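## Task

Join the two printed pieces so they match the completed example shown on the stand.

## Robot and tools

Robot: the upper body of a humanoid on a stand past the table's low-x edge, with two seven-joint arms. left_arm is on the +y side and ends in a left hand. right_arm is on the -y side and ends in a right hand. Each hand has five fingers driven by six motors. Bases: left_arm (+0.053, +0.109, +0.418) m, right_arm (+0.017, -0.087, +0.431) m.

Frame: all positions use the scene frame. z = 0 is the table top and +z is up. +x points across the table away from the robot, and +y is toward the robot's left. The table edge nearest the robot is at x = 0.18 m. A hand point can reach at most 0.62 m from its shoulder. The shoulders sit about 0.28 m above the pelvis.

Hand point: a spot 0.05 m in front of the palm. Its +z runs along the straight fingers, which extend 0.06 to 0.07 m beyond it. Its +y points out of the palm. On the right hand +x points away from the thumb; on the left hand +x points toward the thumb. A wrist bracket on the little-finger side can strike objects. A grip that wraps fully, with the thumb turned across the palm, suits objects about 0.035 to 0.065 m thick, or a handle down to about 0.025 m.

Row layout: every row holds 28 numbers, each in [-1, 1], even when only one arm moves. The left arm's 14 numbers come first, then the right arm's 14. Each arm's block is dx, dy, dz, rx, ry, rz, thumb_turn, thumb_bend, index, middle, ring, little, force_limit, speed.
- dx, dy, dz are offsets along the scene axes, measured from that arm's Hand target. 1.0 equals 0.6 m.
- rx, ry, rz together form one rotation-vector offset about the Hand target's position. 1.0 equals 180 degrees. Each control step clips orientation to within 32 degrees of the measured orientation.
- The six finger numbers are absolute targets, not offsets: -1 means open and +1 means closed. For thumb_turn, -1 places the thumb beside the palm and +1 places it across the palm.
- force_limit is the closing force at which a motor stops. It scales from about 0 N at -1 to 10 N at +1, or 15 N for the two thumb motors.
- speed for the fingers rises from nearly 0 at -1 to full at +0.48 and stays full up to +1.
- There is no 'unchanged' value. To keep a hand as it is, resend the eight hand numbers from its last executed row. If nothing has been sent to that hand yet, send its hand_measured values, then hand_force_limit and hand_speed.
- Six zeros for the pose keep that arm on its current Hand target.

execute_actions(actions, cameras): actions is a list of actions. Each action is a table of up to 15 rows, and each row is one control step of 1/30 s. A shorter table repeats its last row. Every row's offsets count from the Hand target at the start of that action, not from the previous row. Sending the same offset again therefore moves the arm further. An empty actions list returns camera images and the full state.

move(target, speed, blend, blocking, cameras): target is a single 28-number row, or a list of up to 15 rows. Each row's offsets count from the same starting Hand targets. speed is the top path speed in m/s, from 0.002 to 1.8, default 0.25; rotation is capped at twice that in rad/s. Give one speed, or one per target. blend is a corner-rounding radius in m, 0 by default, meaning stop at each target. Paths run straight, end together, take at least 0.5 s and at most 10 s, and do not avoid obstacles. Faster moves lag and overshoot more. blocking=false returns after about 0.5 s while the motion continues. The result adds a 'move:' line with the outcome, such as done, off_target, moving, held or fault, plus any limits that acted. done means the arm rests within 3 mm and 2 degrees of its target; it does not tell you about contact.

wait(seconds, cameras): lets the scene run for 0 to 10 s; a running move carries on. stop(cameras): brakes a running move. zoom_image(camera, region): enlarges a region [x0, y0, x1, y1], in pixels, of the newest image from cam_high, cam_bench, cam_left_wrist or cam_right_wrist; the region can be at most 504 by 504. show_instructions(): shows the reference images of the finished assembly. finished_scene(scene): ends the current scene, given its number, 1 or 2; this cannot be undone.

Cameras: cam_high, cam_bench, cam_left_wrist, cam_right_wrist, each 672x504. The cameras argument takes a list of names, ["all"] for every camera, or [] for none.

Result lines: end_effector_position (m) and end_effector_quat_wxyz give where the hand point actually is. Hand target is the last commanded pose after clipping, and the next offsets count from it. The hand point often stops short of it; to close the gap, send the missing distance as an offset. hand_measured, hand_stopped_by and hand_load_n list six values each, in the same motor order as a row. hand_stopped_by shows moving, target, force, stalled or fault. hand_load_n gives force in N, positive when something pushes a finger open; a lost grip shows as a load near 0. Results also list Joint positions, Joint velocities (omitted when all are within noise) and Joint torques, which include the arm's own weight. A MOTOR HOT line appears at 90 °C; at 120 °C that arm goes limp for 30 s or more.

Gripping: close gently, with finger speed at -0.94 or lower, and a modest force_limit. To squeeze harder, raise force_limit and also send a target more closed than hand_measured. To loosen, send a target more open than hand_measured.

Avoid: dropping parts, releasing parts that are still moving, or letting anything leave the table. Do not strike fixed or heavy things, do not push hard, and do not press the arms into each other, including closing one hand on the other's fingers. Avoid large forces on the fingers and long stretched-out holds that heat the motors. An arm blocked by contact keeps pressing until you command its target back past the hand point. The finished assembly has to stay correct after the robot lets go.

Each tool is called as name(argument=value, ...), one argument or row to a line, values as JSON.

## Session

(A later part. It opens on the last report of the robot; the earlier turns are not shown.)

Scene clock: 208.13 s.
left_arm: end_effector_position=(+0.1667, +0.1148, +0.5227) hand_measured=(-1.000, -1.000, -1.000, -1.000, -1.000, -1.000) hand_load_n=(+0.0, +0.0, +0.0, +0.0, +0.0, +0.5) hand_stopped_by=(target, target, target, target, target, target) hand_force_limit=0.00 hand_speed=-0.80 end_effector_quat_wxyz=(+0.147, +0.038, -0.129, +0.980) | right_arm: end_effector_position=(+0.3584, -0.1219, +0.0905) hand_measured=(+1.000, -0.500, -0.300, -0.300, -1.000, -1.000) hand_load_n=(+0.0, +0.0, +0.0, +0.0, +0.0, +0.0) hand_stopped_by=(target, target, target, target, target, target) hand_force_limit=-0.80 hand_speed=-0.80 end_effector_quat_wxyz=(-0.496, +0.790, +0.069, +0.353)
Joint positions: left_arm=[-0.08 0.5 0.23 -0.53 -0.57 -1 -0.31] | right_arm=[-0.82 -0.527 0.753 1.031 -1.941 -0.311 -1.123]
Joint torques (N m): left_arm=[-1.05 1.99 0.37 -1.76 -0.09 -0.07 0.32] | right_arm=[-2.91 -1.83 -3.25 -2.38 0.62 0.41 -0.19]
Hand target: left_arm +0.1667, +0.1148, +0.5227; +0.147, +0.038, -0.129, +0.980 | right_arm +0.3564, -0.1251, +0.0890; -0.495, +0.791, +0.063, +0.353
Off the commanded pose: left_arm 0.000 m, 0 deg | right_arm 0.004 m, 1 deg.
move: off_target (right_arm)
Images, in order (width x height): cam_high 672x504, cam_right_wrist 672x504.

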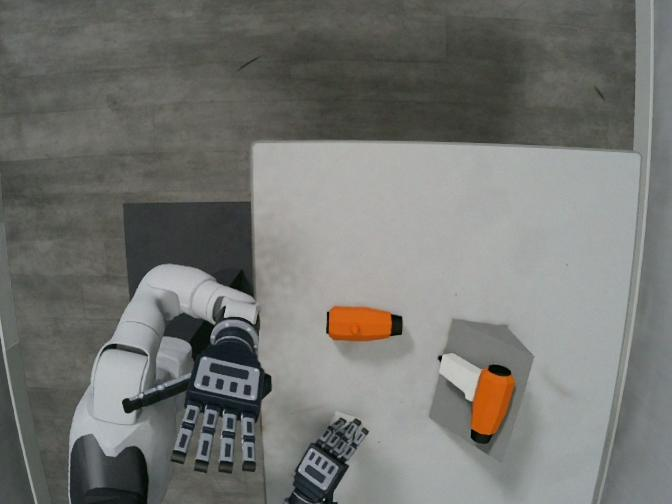

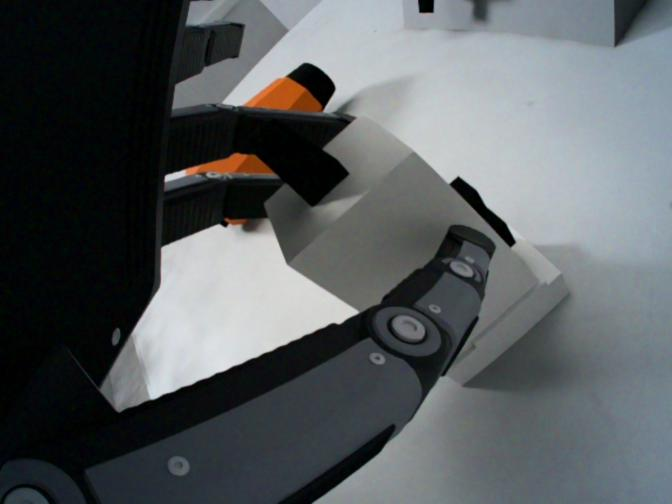

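move(
  target=[
    [0,0,0,0,0,0,-1,-1,-1,-1,-1,-1,0,-0.8,-0.008,0.002,0,0,0,0,1,-0.5,-0.3,-0.3,-1,-1,-0.8,-0.8],
    [0,0,0,0,0,0,-1,-1,-1,-1,-1,-1,0,-0.8,-0.008,0.002,0,0,0,0,1,-0.38,-0.1,-0.1,-1,-1,-0.8,-0.9],
  ],
  speed=0.05,
  cameras=["cam_right_wrist","cam_high"],
)

zoom_image(
  camera="cam_right_wrist",
  region=[160, 80, 600, 380],
)

Scene clock: 216.03 s.
left_arm: end_effector_position=(+0.1667, +0.1148, +0.5227) hand_measured=(-1.000, -1.000, -1.000, -1.000, -1.000, -1.000) hand_load_n=(+0.0, +0.0, +0.0, +0.0, +0.0, +0.0) hand_stopped_by=(target, target, target, target, target, target) hand_force_limit=0.00 hand_speed=-0.80 end_effector_quat_wxyz=(+0.147, +0.038, -0.129, +0.980) | right_arm: end_effector_position=(+0.3535, -0.1206, +0.0904) hand_measured=(+1.000, -0.380, -0.100, -0.100, -1.000, -1.000) hand_load_n=(+0.0, +0.0, +0.5, +0.0, +0.0, +0.0) hand_stopped_by=(target, target, target, target, target, target) hand_force_limit=-0.80 hand_speed=-0.90 end_effector_quat_wxyz=(-0.497, +0.790, +0.069, +0.353)
Joint positions: left_arm=[-0.08 0.5 0.23 -0.53 -0.57 -1 -0.31] | right_arm=[-0.781 -0.557 0.75 0.945 -1.924 -0.318 -1.084]
Joint torques (N m): left_arm=[-0.61 2.14 0.6 -1.86 -0.28 -0.01 0.4] | right_arm=[-3.03 -2.17 -3.64 -2.17 0.38 0.41 -0.23]
Hand target: left_arm +0.1667, +0.1148, +0.5227; +0.147, +0.038, -0.129, +0.980 | right_arm +0.3516, -0.1239, +0.0890; -0.495, +0.791, +0.063, +0.353
Off the commanded pose: left_arm 0.000 m, 0 deg | right_arm 0.004 m, 1 deg.
move: off_target (right_arm); target 2's new numbers were sent with right_arm's hand 0.004 m and 1 deg from that target
Images, in order (width x height): cam_high 672x504, cam_right_wrist 672x504.

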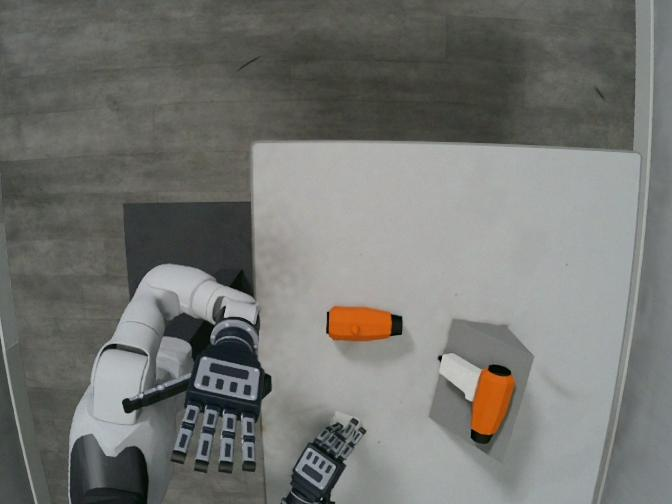

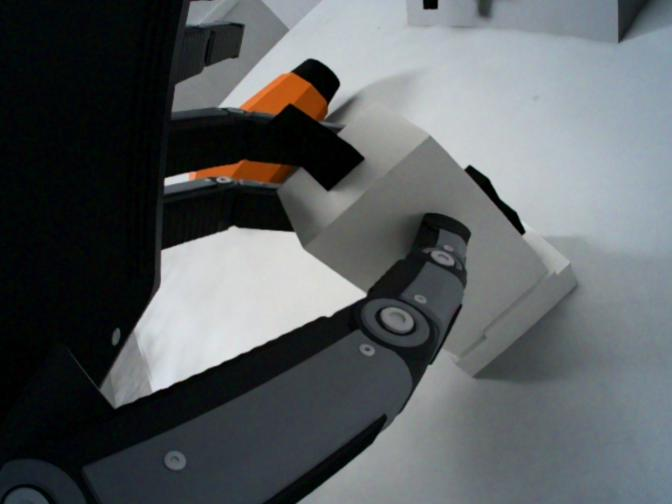

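Scaled by 1.145 from the camera's 672x504 image, which has a finer 960x720 frame.

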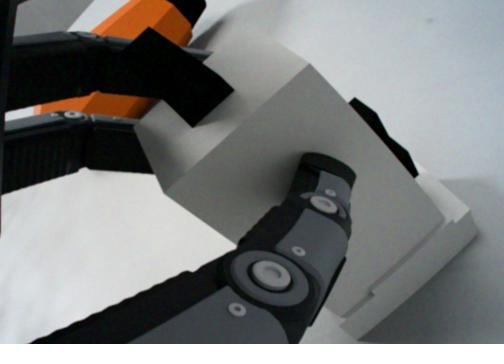

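move(
  target=[
    [0,0,0,0,0,0,-1,-1,-1,-1,-1,-1,0,-0.8,0,0,0,0,0,0,1,-0.1,0.4,0.4,-1,-1,-0.75,-0.92],
  ],
  speed=0.05,
  cameras=["cam_right_wrist","cam_high"],
)

zoom_image(
  camera="cam_right_wrist",
  region=[160, 80, 600, 380],
)

Scene clock: 220.20 s.
left_arm: end_effector_position=(+0.1667, +0.1148, +0.5227) hand_measured=(-1.000, -1.000, -1.000, -1.000, -1.000, -1.000) hand_load_n=(+0.0, +0.0, +0.0, +0.0, +0.0, +0.0) hand_stopped_by=(target, target, target, target, target, target) hand_force_limit=0.00 hand_speed=-0.80 end_effector_quat_wxyz=(+0.147, +0.038, -0.129, +0.980) | right_arm: end_effector_position=(+0.3535, -0.1206, +0.0904) hand_measured=(+1.000, -0.366, -0.072, -0.072, -1.000, -1.000) hand_load_n=(-0.5, +2.5, +1.0, +1.5, -0.5, +0.0) hand_stopped_by=(target, force, force, force, target, target) hand_force_limit=-0.75 hand_speed=-0.92 end_effector_quat_wxyz=(-0.497, +0.790, +0.069, +0.353)
Joint positions: left_arm=[-0.08 0.5 0.23 -0.53 -0.57 -1 -0.31] | right_arm=[-0.781 -0.557 0.75 0.945 -1.924 -0.318 -1.084]
Joint torques (N m): left_arm=[-0.46 1.76 0.07 -1.73 -0.24 -0.09 0.38] | right_arm=[-3.24 -1.81 -3.75 -2.24 0.59 0.46 -0.25]
Hand target: left_arm +0.1667, +0.1148, +0.5227; +0.147, +0.038, -0.129, +0.980 | right_arm +0.3516, -0.1239, +0.0890; -0.495, +0.791, +0.063, +0.353
Off the commanded pose: left_arm 0.000 m, 0 deg | right_arm 0.004 m, 1 deg.
move: off_target (right_arm)
Images, in order (width x height): cam_high 672x504, cam_right_wrist 672x504.

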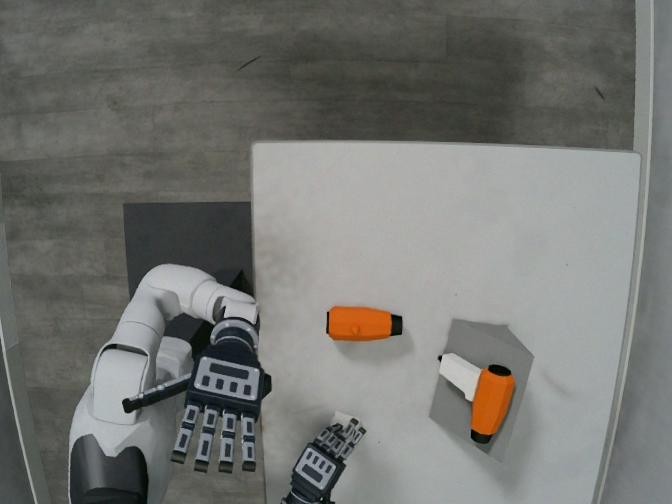

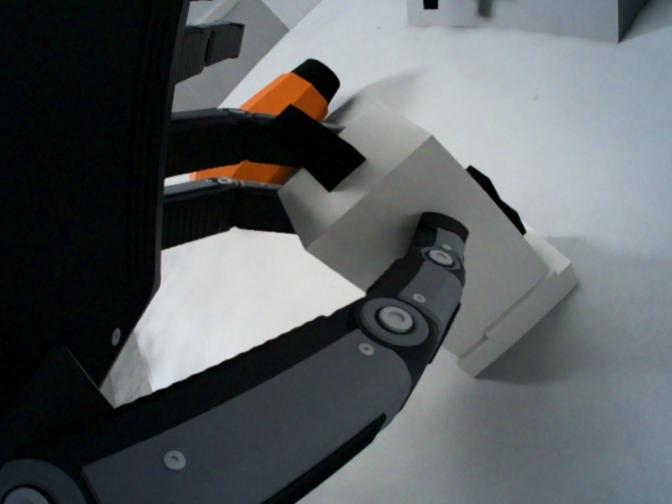

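Scaled by 1.145 from the camera's 672x504 image, which has a finer 960x720 frame.

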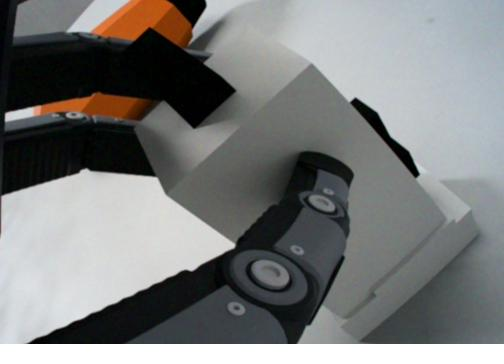

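move(
  target=[
    [0,0,0,0,0,0,-1,-1,-1,-1,-1,-1,0,-0.8,0,0,0,0,0,0,1,-0.12,0.38,0.38,-1,-1,-0.2,-0.9],
    [0,0,0,0,0,0,-1,-1,-1,-1,-1,-1,0,-0.8,0,0.005,0.05,0,0,0,1,-0.12,0.38,0.38,-1,-1,-0.2,-0.9],
  ],
  speed=0.06,
  cameras=["cam_right_wrist","cam_high"],
)

zoom_image(
  camera="cam_right_wrist",
  region=[160, 80, 600, 380],
)

Scene clock: 224.17 s.
left_arm: end_effector_position=(+0.1667, +0.1148, +0.5227) hand_measured=(-1.000, -1.000, -1.000, -1.000, -1.000, -1.000) hand_load_n=(+0.0, +0.0, +0.0, +0.0, +0.0, +0.0) hand_stopped_by=(target, target, target, target, target, target) hand_force_limit=0.00 hand_speed=-0.80 end_effector_quat_wxyz=(+0.147, +0.038, -0.129, +0.980) | right_arm: end_effector_position=(+0.3516, -0.1191, +0.1173) hand_measured=(+1.000, -0.366, -0.054, -0.064, -1.000, -1.000) hand_load_n=(-1.5, +8.0, +5.5, +3.0, +0.0, +0.0) hand_stopped_by=(target, force, force, force, target, target) hand_force_limit=-0.20 hand_speed=-0.90 end_effector_quat_wxyz=(-0.495, +0.793, +0.066, +0.351)
Joint positions: left_arm=[-0.08 0.5 0.23 -0.53 -0.57 -1 -0.31] | right_arm=[-0.727 -0.697 0.705 0.632 -1.832 -0.445 -0.912]
Joint torques (N m): left_arm=[-0.69 1.8 0.84 -1.56 -0.33 -0.13 0.41] | right_arm=[-3.04 -2.05 -4.56 -2.76 1.06 0.55 -0.45]
Hand target: left_arm +0.1667, +0.1148, +0.5227; +0.147, +0.038, -0.129, +0.980 | right_arm +0.3516, -0.1209, +0.1190; -0.495, +0.791, +0.063, +0.353
Off the commanded pose: left_arm 0.000 m, 0 deg | right_arm 0.002 m, 1 deg.
move: done
Images, in order (width x height): cam_high 672x504, cam_right_wrist 672x504.

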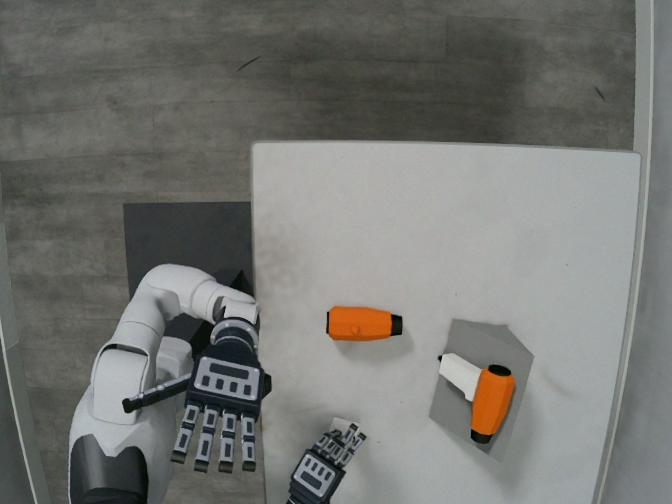

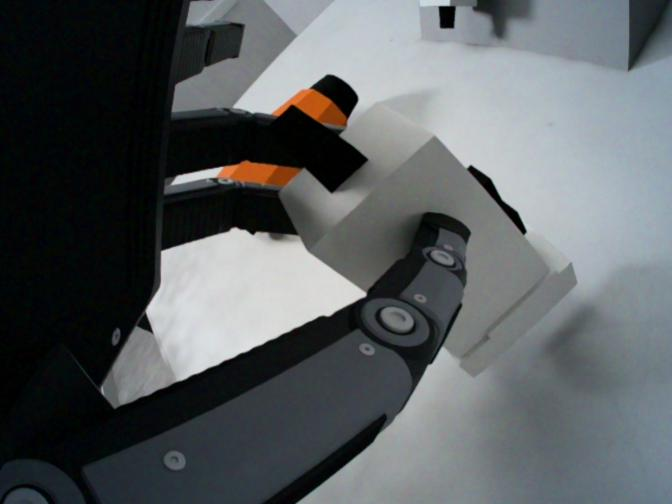

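Scaled by 1.145 from the camera's 672x504 image, which has a finer 960x720 frame.

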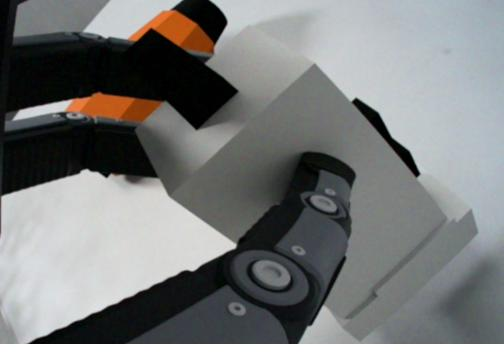

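move(
  target=[
    [0,0,0,0,0,0,-1,-1,-1,-1,-1,-1,0,-0.8,0,0.0,0.16,0,0,0,1,-0.12,0.38,0.38,-1,-1,-0.2,-0.9],
    [0,0,0,0,0,0,-1,-1,-1,-1,-1,-1,0,-0.8,0.022,0.35,0.17,0,0,0.0833,1,-0.12,0.38,0.38,-1,-1,-0.2,-0.9],
  ],
  speed=0.15,
  blend=0.03,
  cameras=["all"],
)

zoom_image(
  camera="cam_high",
  region=[300, 270, 420, 390],
)

zoom_image(
  camera="cam_bench",
  region=[200, 220, 400, 400],
)

zoom_image(
  camera="cam_right_wrist",
  region=[160, 0, 664, 400],
)

Scene clock: 235.17 s.
left_arm: end_effector_position=(+0.1667, +0.1148, +0.5227) hand_measured=(-1.000, -1.000, -1.000, -1.000, -1.000, -1.000) hand_load_n=(+0.0, +0.0, +0.0, +0.0, +0.0, +0.0) hand_stopped_by=(target, target, target, target, target, target) hand_force_limit=0.00 hand_speed=-0.80 end_effector_quat_wxyz=(+0.147, +0.038, -0.129, +0.980) | right_arm: end_effector_position=(+0.3628, +0.0876, +0.2174) hand_measured=(+1.000, -0.366, -0.054, -0.064, -1.000, -1.000) hand_load_n=(-1.5, +8.0, +5.5, +3.0, +0.0, +0.0) hand_stopped_by=(target, force, force, force, target, target) hand_force_limit=-0.20 hand_speed=-0.90 end_effector_quat_wxyz=(-0.536, +0.779, +0.161, +0.282)
Joint positions: left_arm=[-0.08 0.5 0.23 -0.53 -0.57 -1 -0.31] | right_arm=[-1.109 -0.307 0.699 0.362 -1.546 -0.751 -0.203]
Joint torques (N m): left_arm=[-0.83 1.9 0.51 -1.91 -0.14 -0.04 0.42] | right_arm=[-5.5 0.36 -4.82 -2.35 -0.09 0.86 -0.63]
Hand target: left_arm +0.1667, +0.1148, +0.5227; +0.147, +0.038, -0.129, +0.980 | right_arm +0.3648, +0.0891, +0.2210; -0.537, +0.776, +0.165, +0.286
Off the commanded pose: left_arm 0.000 m, 0 deg | right_arm 0.004 m, 1 deg.
move: off_target (right_arm)

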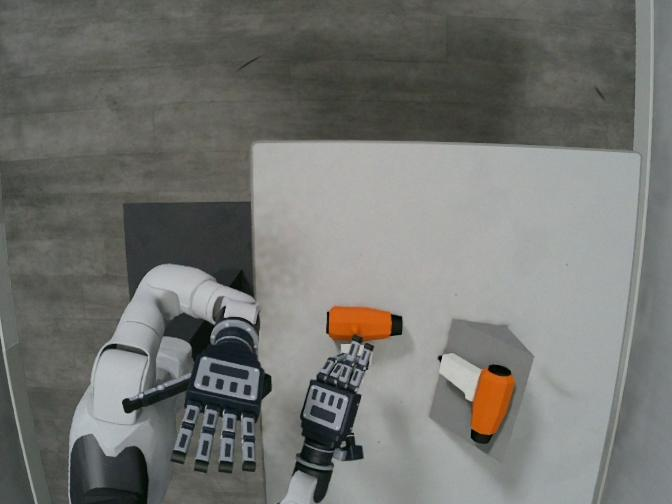

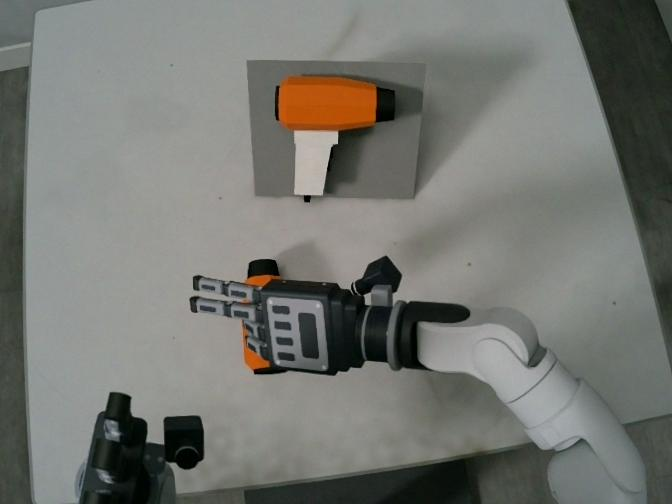

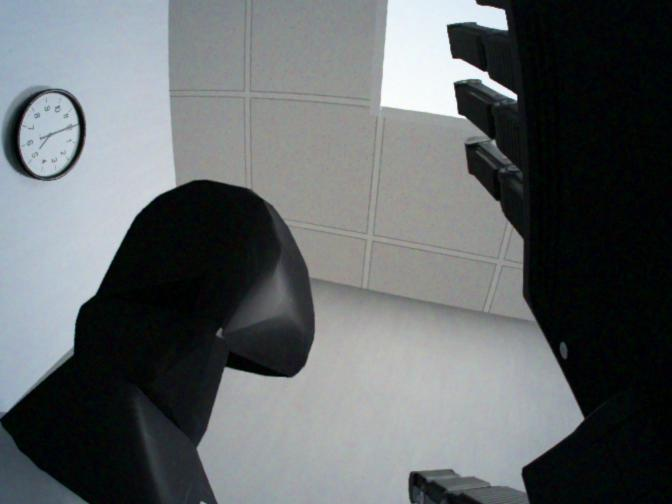

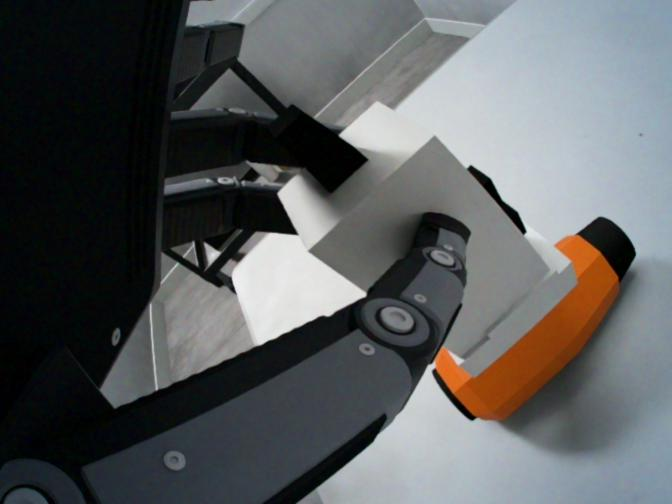

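Scaled by 4.200 from the camera's 672x504 image, which has a finer 960x720 frame.

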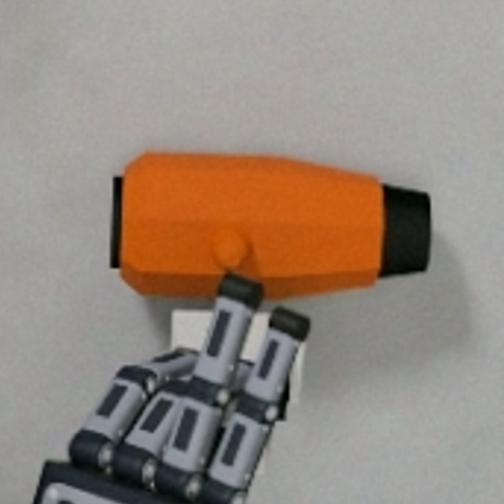

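Scaled by 2.520 from the camera's 672x504 image, which has a finer 960x720 frame.

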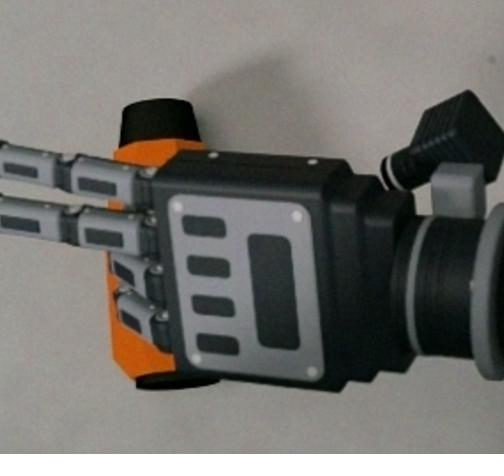

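Scaled by 1.000.

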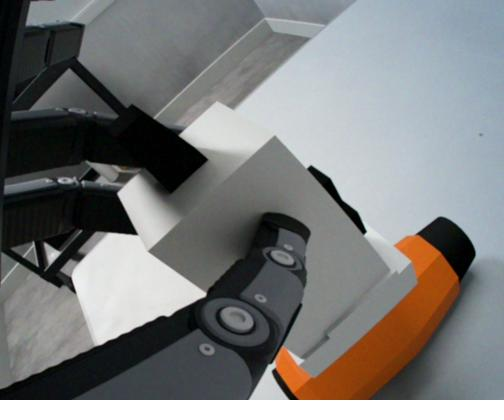

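move(
  target=[
    [0,0,0,0,0,0,-1,-1,-1,-1,-1,-1,0,-0.8,-0.003,0.036,-0.025,0,0,0,1,-0.12,0.38,0.38,-1,-1,-0.2,-0.9],
  ],
  speed=0.08,
  cameras=["cam_high","cam_right_wrist"],
)

zoom_image(
  camera="cam_high",
  region=[315, 295, 410, 370],
)

zoom_image(
  camera="cam_right_wrist",
  region=[260, 80, 660, 440],
)

Scene clock: 243.53 s.
left_arm: end_effector_position=(+0.1667, +0.1148, +0.5227) hand_measured=(-1.000, -1.000, -1.000, -1.000, -1.000, -1.000) hand_load_n=(+0.0, +0.0, +0.0, +0.0, +0.0, +0.0) hand_stopped_by=(target, target, target, target, target, target) hand_force_limit=0.00 hand_speed=-0.80 end_effector_quat_wxyz=(+0.147, +0.038, -0.129, +0.980) | right_arm: end_effector_position=(+0.3619, +0.1095, +0.2047) hand_measured=(+1.000, -0.366, -0.054, -0.064, -1.000, -1.000) hand_load_n=(-1.0, +8.5, +6.0, +3.0, +0.0, +0.0) hand_stopped_by=(target, force, force, force, target, target) hand_force_limit=-0.20 hand_speed=-0.90 end_effector_quat_wxyz=(-0.536, +0.778, +0.164, +0.283)
Joint positions: left_arm=[-0.08 0.5 0.23 -0.53 -0.57 -1 -0.31] | right_arm=[-1.109 -0.208 0.73 0.43 -1.615 -0.693 -0.214]
Joint torques (N m): left_arm=[-0.49 2.02 0.77 -1.76 -0.35 -0.08 0.38] | right_arm=[-4.87 0.37 -4.36 -2.54 0.02 1.13 -0.67]
Hand target: left_arm +0.1667, +0.1148, +0.5227; +0.147, +0.038, -0.129, +0.980 | right_arm +0.3630, +0.1107, +0.2060; -0.537, +0.776, +0.165, +0.286
Off the commanded pose: left_arm 0.000 m, 0 deg | right_arm 0.002 m, 0 deg.
move: done
Images, in order (width x height): cam_high 672x504, cam_right_wrist 672x504.

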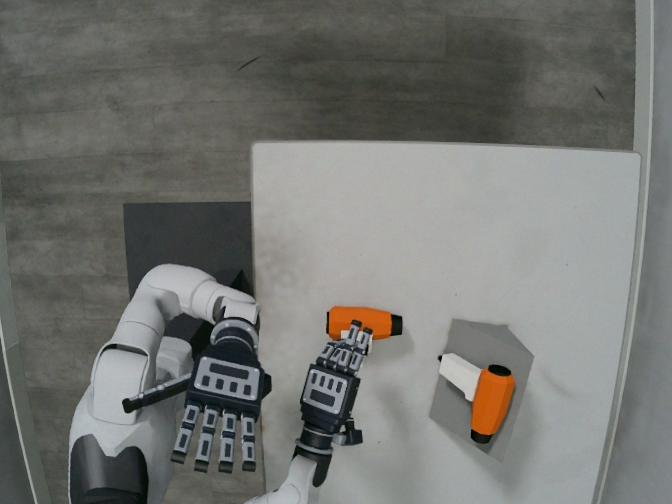

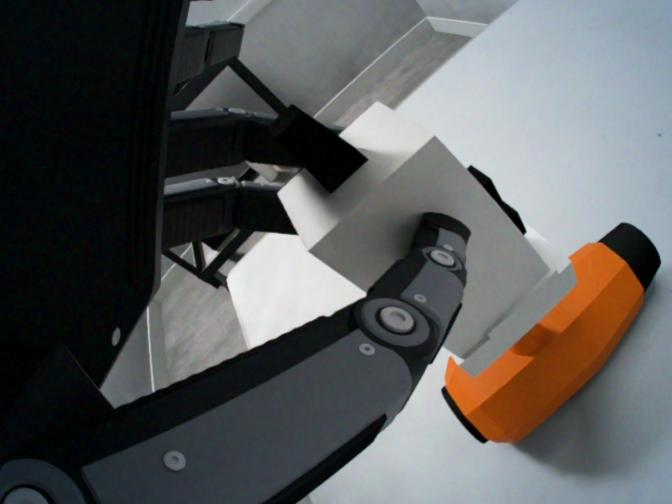

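Scaled by 5.305 from the camera's 672x504 image, which has a finer 960x720 frame.

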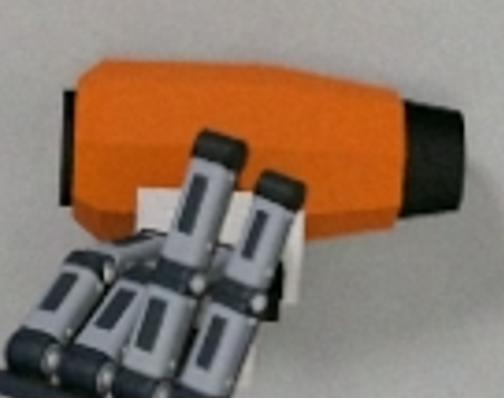

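Scaled by 1.260 from the camera's 672x504 image, which has a finer 960x720 frame.

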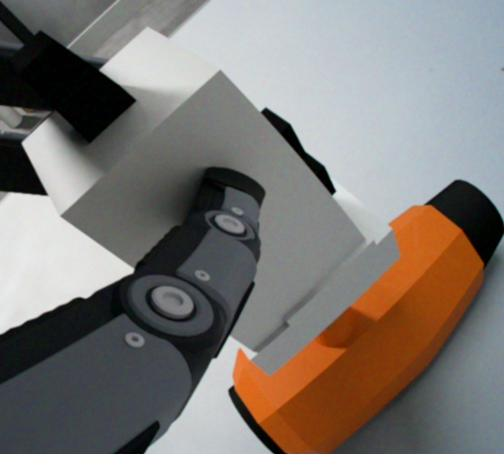

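move(
  target=[
    [0,0,0,0,0,0,-1,-1,-1,-1,-1,-1,0,-0.8,-0.005,0.001,-0.02,0,0,0,1,-0.12,0.38,0.38,-1,-1,-0.2,-0.9],
    [0,0,0,0,0,0,-1,-1,-1,-1,-1,-1,0,-0.8,-0.005,0.001,-0.04,0,0,0,1,-0.12,0.38,0.38,-1,-1,-0.2,-0.9],
  ],
  speed=0.05,
  cameras=["cam_high","cam_right_wrist"],
)

zoom_image(
  camera="cam_high",
  region=[315, 295, 410, 370],
)

zoom_image(
  camera="cam_right_wrist",
  region=[260, 80, 660, 440],
)

Scene clock: 252.87 s.
left_arm: end_effector_position=(+0.1667, +0.1148, +0.5227) hand_measured=(-1.000, -1.000, -1.000, -1.000, -1.000, -1.000) hand_load_n=(+0.0, +0.0, +0.0, +0.0, +0.0, +0.0) hand_stopped_by=(target, target, target, target, target, target) hand_force_limit=0.00 hand_speed=-0.80 end_effector_quat_wxyz=(+0.147, +0.038, -0.129, +0.980) | right_arm: end_effector_position=(+0.3608, +0.1103, +0.1832) hand_measured=(+1.000, -0.366, -0.054, -0.064, -1.000, -1.000) hand_load_n=(-1.5, +8.5, +5.5, +3.0, -0.5, +0.0) hand_stopped_by=(target, force, force, force, target, target) hand_force_limit=-0.20 hand_speed=-0.90 end_effector_quat_wxyz=(-0.535, +0.777, +0.167, +0.286)
Joint positions: left_arm=[-0.08 0.5 0.23 -0.53 -0.57 -1 -0.31] | right_arm=[-1.076 -0.182 0.779 0.492 -1.688 -0.624 -0.299]
Joint torques (N m): left_arm=[-0.63 1.8 0.44 -1.69 -0.24 -0.02 0.39] | right_arm=[-3.83 1.11 -3.53 -2.55 0.09 1.17 -0.69]
Hand target: left_arm +0.1667, +0.1148, +0.5227; +0.147, +0.038, -0.129, +0.980 | right_arm +0.3600, +0.1113, +0.1820; -0.537, +0.776, +0.165, +0.286
Off the commanded pose: left_arm 0.000 m, 0 deg | right_arm 0.002 m, 0 deg.
move: done
Images, in order (width x height): cam_high 672x504, cam_right_wrist 672x504.

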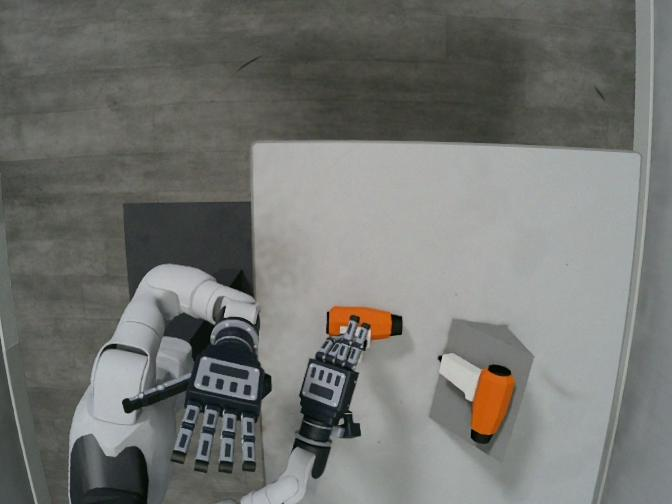

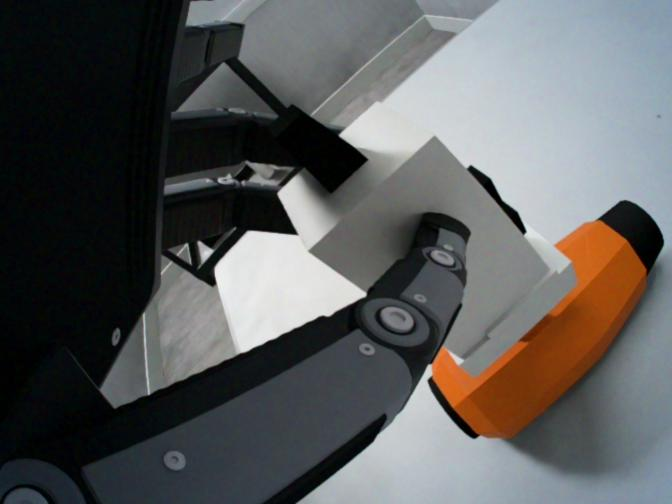

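Scaled by 5.305 from the camera's 672x504 image, which has a finer 960x720 frame.

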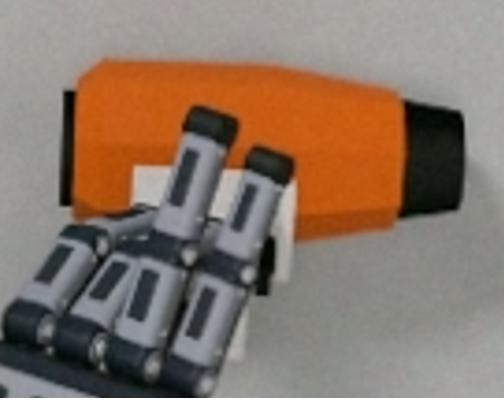

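Scaled by 1.260 from the camera's 672x504 image, which has a finer 960x720 frame.

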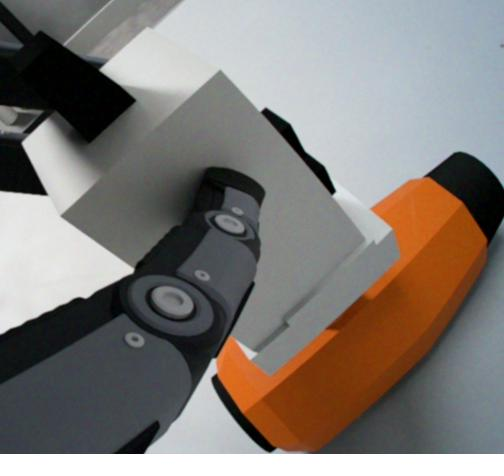

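move(
  target=[
    [0,0,0,0,0,0,-1,-1,-1,-1,-1,-1,0,-0.8,-0.001,0.001,-0.03,0,0,0,1,-0.12,0.38,0.38,-1,-1,-0.2,-0.9],
  ],
  speed=0.04,
  cameras=["cam_high","cam_right_wrist"],
)

zoom_image(
  camera="cam_high",
  region=[315, 295, 410, 370],
)

zoom_image(
  camera="cam_right_wrist",
  region=[260, 80, 660, 440],
)

Scene clock: 258.60 s.
left_arm: end_effector_position=(+0.1667, +0.1148, +0.5227) hand_measured=(-1.000, -1.000, -1.000, -1.000, -1.000, -1.000) hand_load_n=(+0.0, +0.0, +0.0, +0.0, +0.0, +0.0) hand_stopped_by=(target, target, target, target, target, target) hand_force_limit=0.00 hand_speed=-0.80 end_effector_quat_wxyz=(+0.147, +0.038, -0.129, +0.980) | right_arm: end_effector_position=(+0.3607, +0.1111, +0.1659) hand_measured=(+1.000, -0.366, -0.054, -0.064, -1.000, -1.000) hand_load_n=(-1.0, +8.5, +5.5, +3.0, +0.0, +0.0) hand_stopped_by=(target, force, force, force, target, target) hand_force_limit=-0.20 hand_speed=-0.90 end_effector_quat_wxyz=(-0.535, +0.777, +0.167, +0.287)
Joint positions: left_arm=[-0.08 0.5 0.23 -0.53 -0.57 -1 -0.31] | right_arm=[-1.062 -0.151 0.816 0.574 -1.74 -0.566 -0.375]
Joint torques (N m): left_arm=[-0.37 1.76 0.44 -2.08 -0.22 -0.06 0.33] | right_arm=[-4.18 0.69 -3.27 -2.26 0.17 1.02 -0.68]
Hand target: left_arm +0.1667, +0.1148, +0.5227; +0.147, +0.038, -0.129, +0.980 | right_arm +0.3594, +0.1119, +0.1640; -0.537, +0.776, +0.165, +0.286
Off the commanded pose: left_arm 0.000 m, 0 deg | right_arm 0.002 m, 0 deg.
move: done
Images, in order (width x height): cam_high 672x504, cam_right_wrist 672x504.

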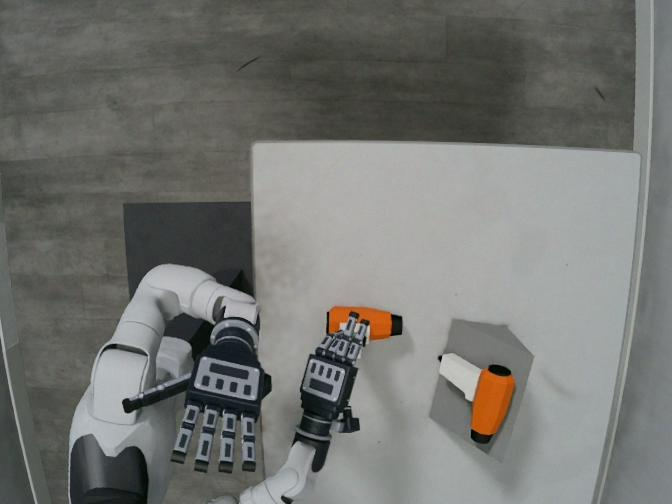

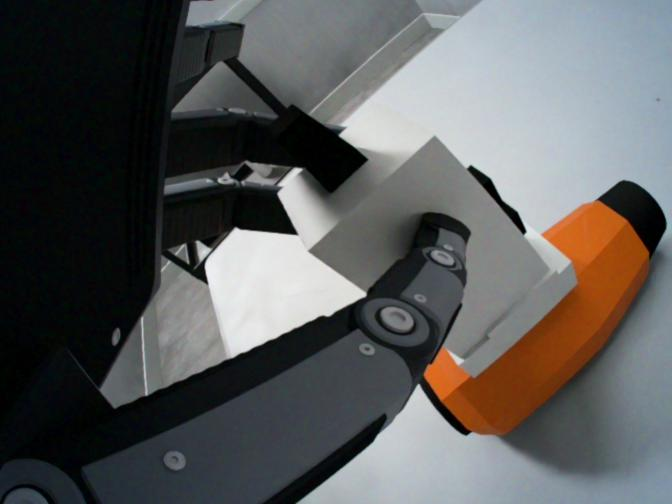

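Scaled by 5.305 from the camera's 672x504 image, which has a finer 960x720 frame.

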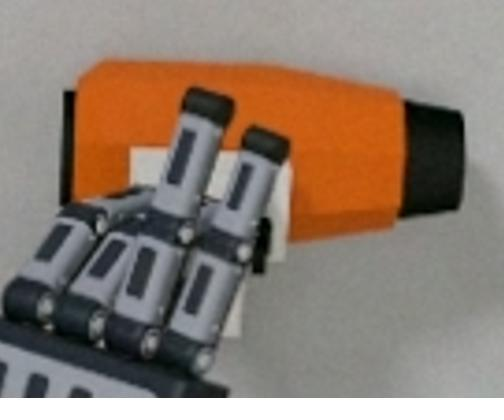

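Scaled by 1.260 from the camera's 672x504 image, which has a finer 960x720 frame.

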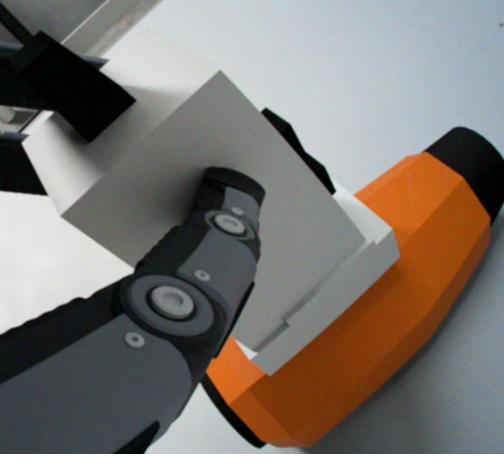

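move(
  target=[
    [0,0,0,0,0,0,-1,-1,-1,-1,-1,-1,0,-0.8,0,0,-0.02,0,0,0,1,-0.12,0.38,0.38,-1,-1,-0.2,-0.9],
  ],
  speed=0.03,
  cameras=["cam_high","cam_right_wrist"],
)

zoom_image(
  camera="cam_high",
  region=[315, 295, 410, 370],
)

zoom_image(
  camera="cam_right_wrist",
  region=[260, 80, 660, 440],
)

Scene clock: 262.53 s.
left_arm: end_effector_position=(+0.1667, +0.1148, +0.5227) hand_measured=(-1.000, -1.000, -1.000, -1.000, -1.000, -1.000) hand_load_n=(+0.0, +0.0, +0.0, +0.0, +0.0, +0.0) hand_stopped_by=(target, target, target, target, target, target) hand_force_limit=0.00 hand_speed=-0.80 end_effector_quat_wxyz=(+0.147, +0.038, -0.129, +0.980) | right_arm: end_effector_position=(+0.3605, +0.1130, +0.1561) hand_measured=(+1.000, -0.366, -0.054, -0.064, -1.000, -1.000) hand_load_n=(-1.5, +8.0, +5.5, +3.0, +0.0, +0.0) hand_stopped_by=(target, force, force, force, target, target) hand_force_limit=-0.20 hand_speed=-0.90 end_effector_quat_wxyz=(-0.539, +0.774, +0.167, +0.287)
Joint positions: left_arm=[-0.08 0.5 0.23 -0.53 -0.57 -1 -0.31] | right_arm=[-1.058 -0.125 0.842 0.641 -1.767 -0.522 -0.434]
Joint torques (N m): left_arm=[-0.54 1.77 0.71 -1.99 -0.18 -0.03 0.39] | right_arm=[-3.93 0.85 -3.13 -2.45 -0.15 1.08 -0.49]
Hand target: left_arm +0.1667, +0.1148, +0.5227; +0.147, +0.038, -0.129, +0.980 | right_arm +0.3594, +0.1119, +0.1520; -0.537, +0.776, +0.165, +0.286
Off the commanded pose: left_arm 0.000 m, 0 deg | right_arm 0.004 m, 0 deg.
move: off_target (right_arm)
Images, in order (width x height): cam_high 672x504, cam_right_wrist 672x504.

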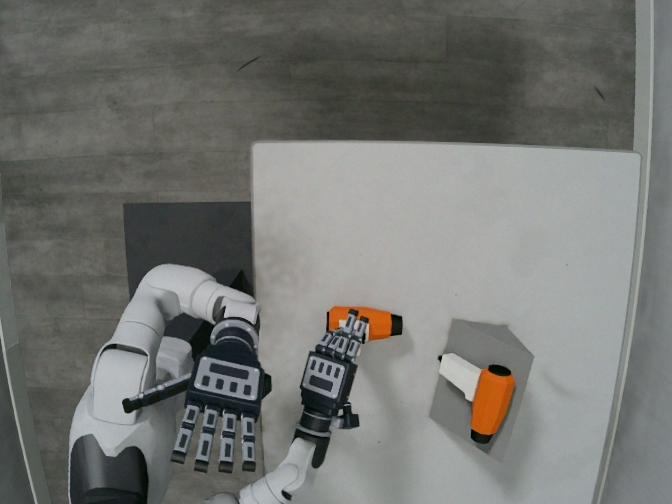

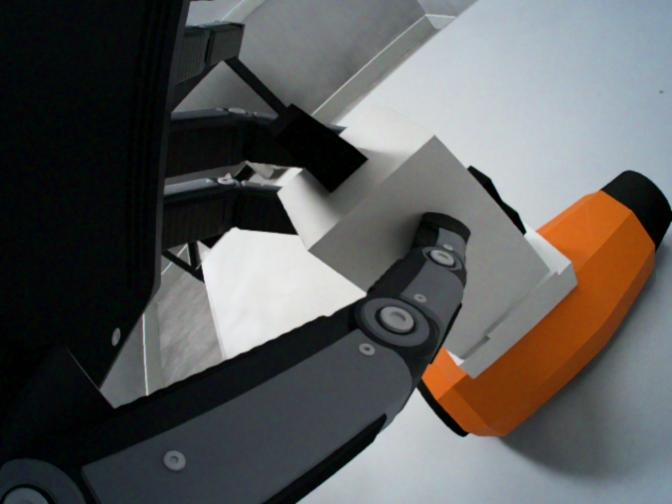

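Scaled by 5.305 from the camera's 672x504 image, which has a finer 960x720 frame.

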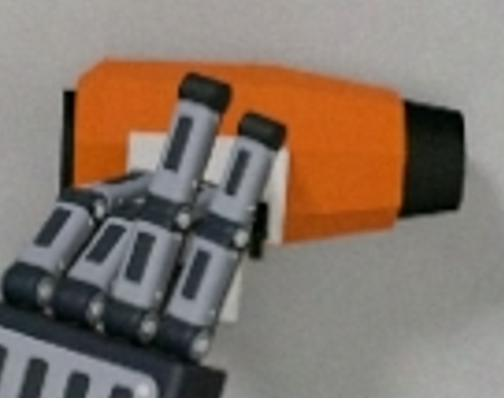

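Scaled by 1.260 from the camera's 672x504 image, which has a finer 960x720 frame.

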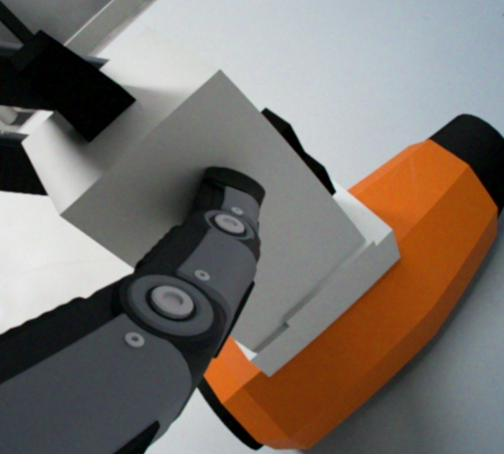

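move(
  target=[
    [0,0,0,0,0,0,-1,-1,-1,-1,-1,-1,0,-0.8,0,-0.002,-0.015,0,0,0,1,-0.12,0.38,0.38,-1,-1,-0.2,-0.9],
  ],
  speed=0.03,
  cameras=["cam_high","cam_right_wrist"],
)

zoom_image(
  camera="cam_high",
  region=[315, 295, 410, 370],
)

zoom_image(
  camera="cam_right_wrist",
  region=[260, 80, 660, 440],
)

Scene clock: 267.37 s.
left_arm: end_effector_position=(+0.1667, +0.1148, +0.5227) hand_measured=(-1.000, -1.000, -1.000, -1.000, -1.000, -1.000) hand_load_n=(-0.5, +0.5, +0.0, +0.0, +0.0, +0.0) hand_stopped_by=(target, target, target, target, target, target) hand_force_limit=0.00 hand_speed=-0.80 end_effector_quat_wxyz=(+0.147, +0.038, -0.129, +0.980) | right_arm: end_effector_position=(+0.3616, +0.1161, +0.1549) hand_measured=(+1.000, -0.364, -0.054, -0.064, -1.000, -1.000) hand_load_n=(-4.0, +4.0, +6.0, +5.5, +0.0, +0.0) hand_stopped_by=(target, force, force, force, target, target) hand_force_limit=-0.20 hand_speed=-0.90 end_effector_quat_wxyz=(-0.548, +0.766, +0.168, +0.292)
Joint positions: left_arm=[-0.08 0.5 0.23 -0.53 -0.57 -1 -0.31] | right_arm=[-1.058 -0.11 0.858 0.684 -1.778 -0.483 -0.487]
Joint torques (N m): left_arm=[-0.71 1.91 0.45 -1.94 0.09 -0.07 0.38] | right_arm=[-4.11 0.42 -2.3 -1.48 -0.36 0.74 -0.06]
Hand target: left_arm +0.1667, +0.1148, +0.5227; +0.147, +0.038, -0.129, +0.980 | right_arm +0.3594, +0.1107, +0.1430; -0.537, +0.776, +0.165, +0.286
Off the commanded pose: left_arm 0.000 m, 0 deg | right_arm 0.013 m, 2 deg.
move: off_target (right_arm)
Images, in order (width x height): cam_high 672x504, cam_right_wrist 672x504.

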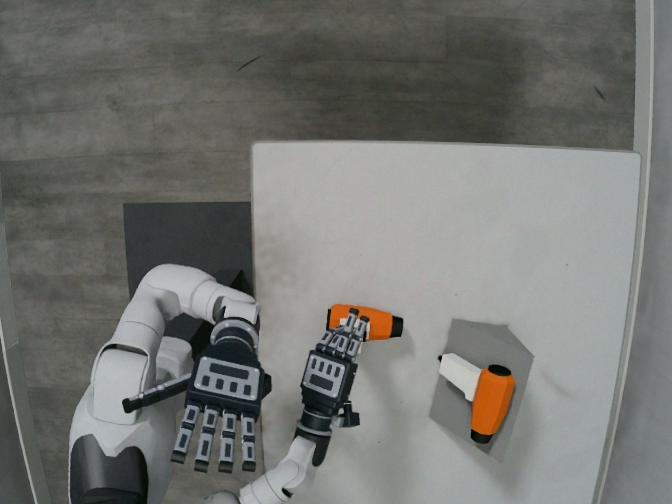

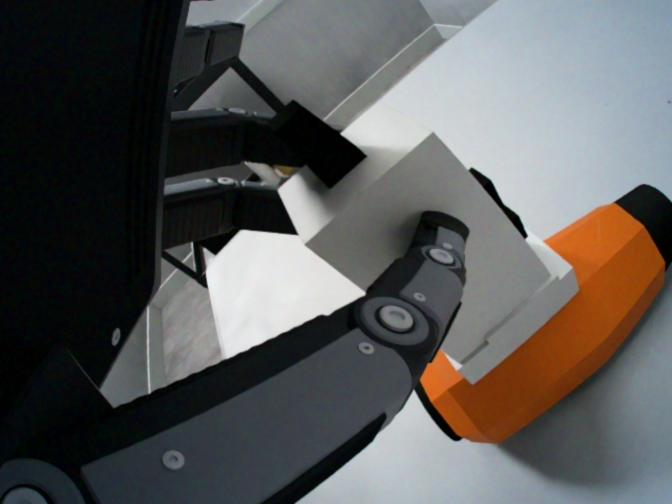

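Scaled by 5.305 from the camera's 672x504 image, which has a finer 960x720 frame.

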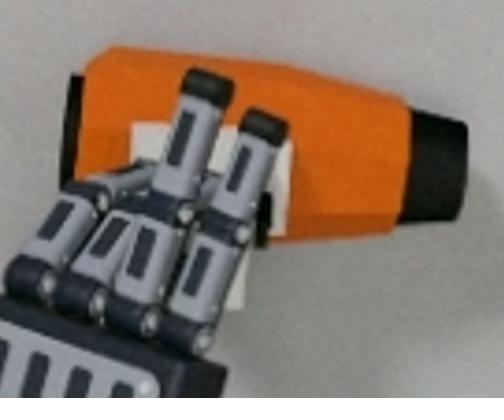

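Scaled by 1.260 from the camera's 672x504 image, which has a finer 960x720 frame.

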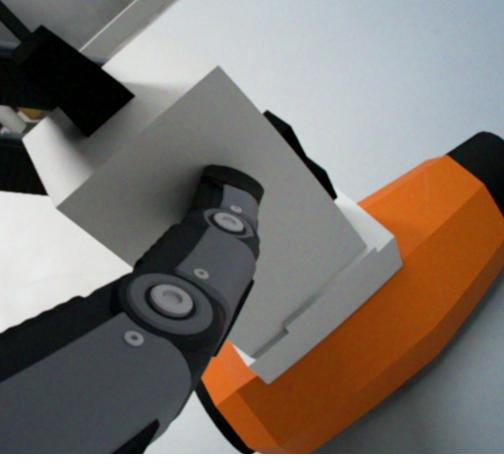

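move(
  target=[
    [0,0,0,0,0,0,-1,-1,-1,-1,-1,-1,0,-0.8,0.003,0.006,0.019,0,0,0,1,-0.12,0.38,0.38,-1,-1,-0.2,-0.9],
  ],
  speed=0.03,
  cameras=["cam_high","cam_right_wrist"],
)

zoom_image(
  camera="cam_high",
  region=[315, 295, 410, 370],
)

zoom_image(
  camera="cam_right_wrist",
  region=[260, 80, 660, 440],
)

Scene clock: 272.73 s.
left_arm: end_effector_position=(+0.1667, +0.1148, +0.5227) hand_measured=(-1.000, -1.000, -1.000, -1.000, -1.000, -1.000) hand_load_n=(+0.0, +0.0, +0.0, -0.5, +0.0, +0.0) hand_stopped_by=(target, target, target, target, target, target) hand_force_limit=0.00 hand_speed=-0.80 end_effector_quat_wxyz=(+0.147, +0.038, -0.129, +0.980) | right_arm: end_effector_position=(+0.3608, +0.1168, +0.1556) hand_measured=(+1.000, -0.364, -0.054, -0.064, -1.000, -1.000) hand_load_n=(-2.0, +7.0, +5.5, +4.0, +0.0, +0.0) hand_stopped_by=(target, force, force, force, target, target) hand_force_limit=-0.20 hand_speed=-0.90 end_effector_quat_wxyz=(-0.541, +0.773, +0.166, +0.287)
Joint positions: left_arm=[-0.08 0.5 0.23 -0.53 -0.57 -1 -0.31] | right_arm=[-1.065 -0.11 0.852 0.663 -1.763 -0.508 -0.441]
Joint torques (N m): left_arm=[-0.64 1.82 0.56 -2.09 -0.22 -0.1 0.43] | right_arm=[-4.5 0.47 -3.93 -3.14 0.5 0.35 0.04]
Hand target: left_arm +0.1667, +0.1148, +0.5227; +0.147, +0.038, -0.129, +0.980 | right_arm +0.3612, +0.1143, +0.1544; -0.537, +0.776, +0.165, +0.286
Off the commanded pose: left_arm 0.000 m, 0 deg | right_arm 0.003 m, 1 deg.
move: done
Images, in order (width x height): cam_high 672x504, cam_right_wrist 672x504.

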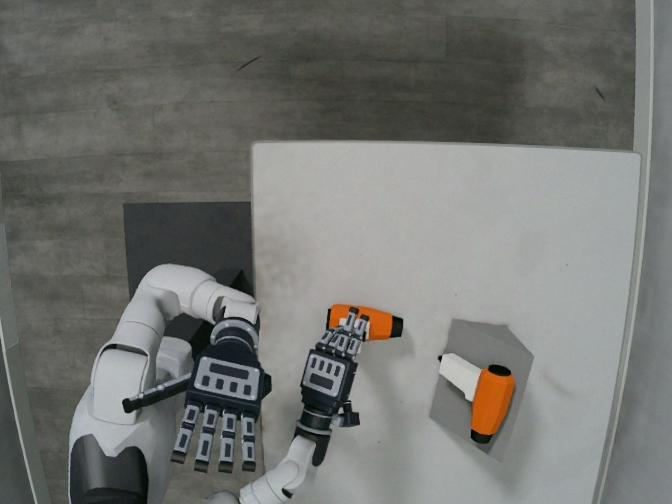

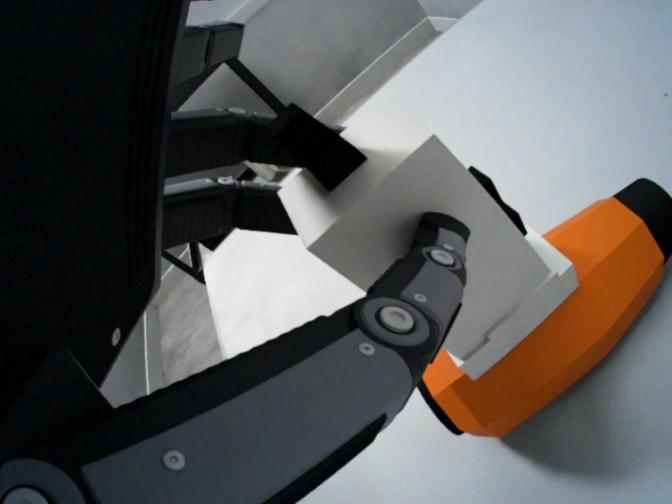

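Scaled by 5.305 from the camera's 672x504 image, which has a finer 960x720 frame.

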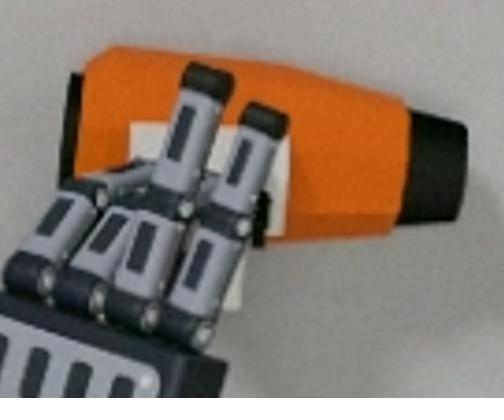

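Scaled by 1.260 from the camera's 672x504 image, which has a finer 960x720 frame.

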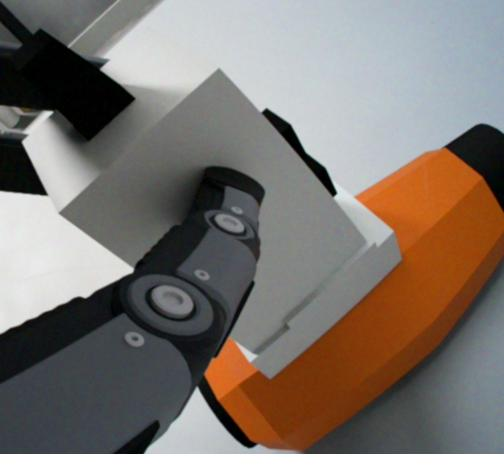

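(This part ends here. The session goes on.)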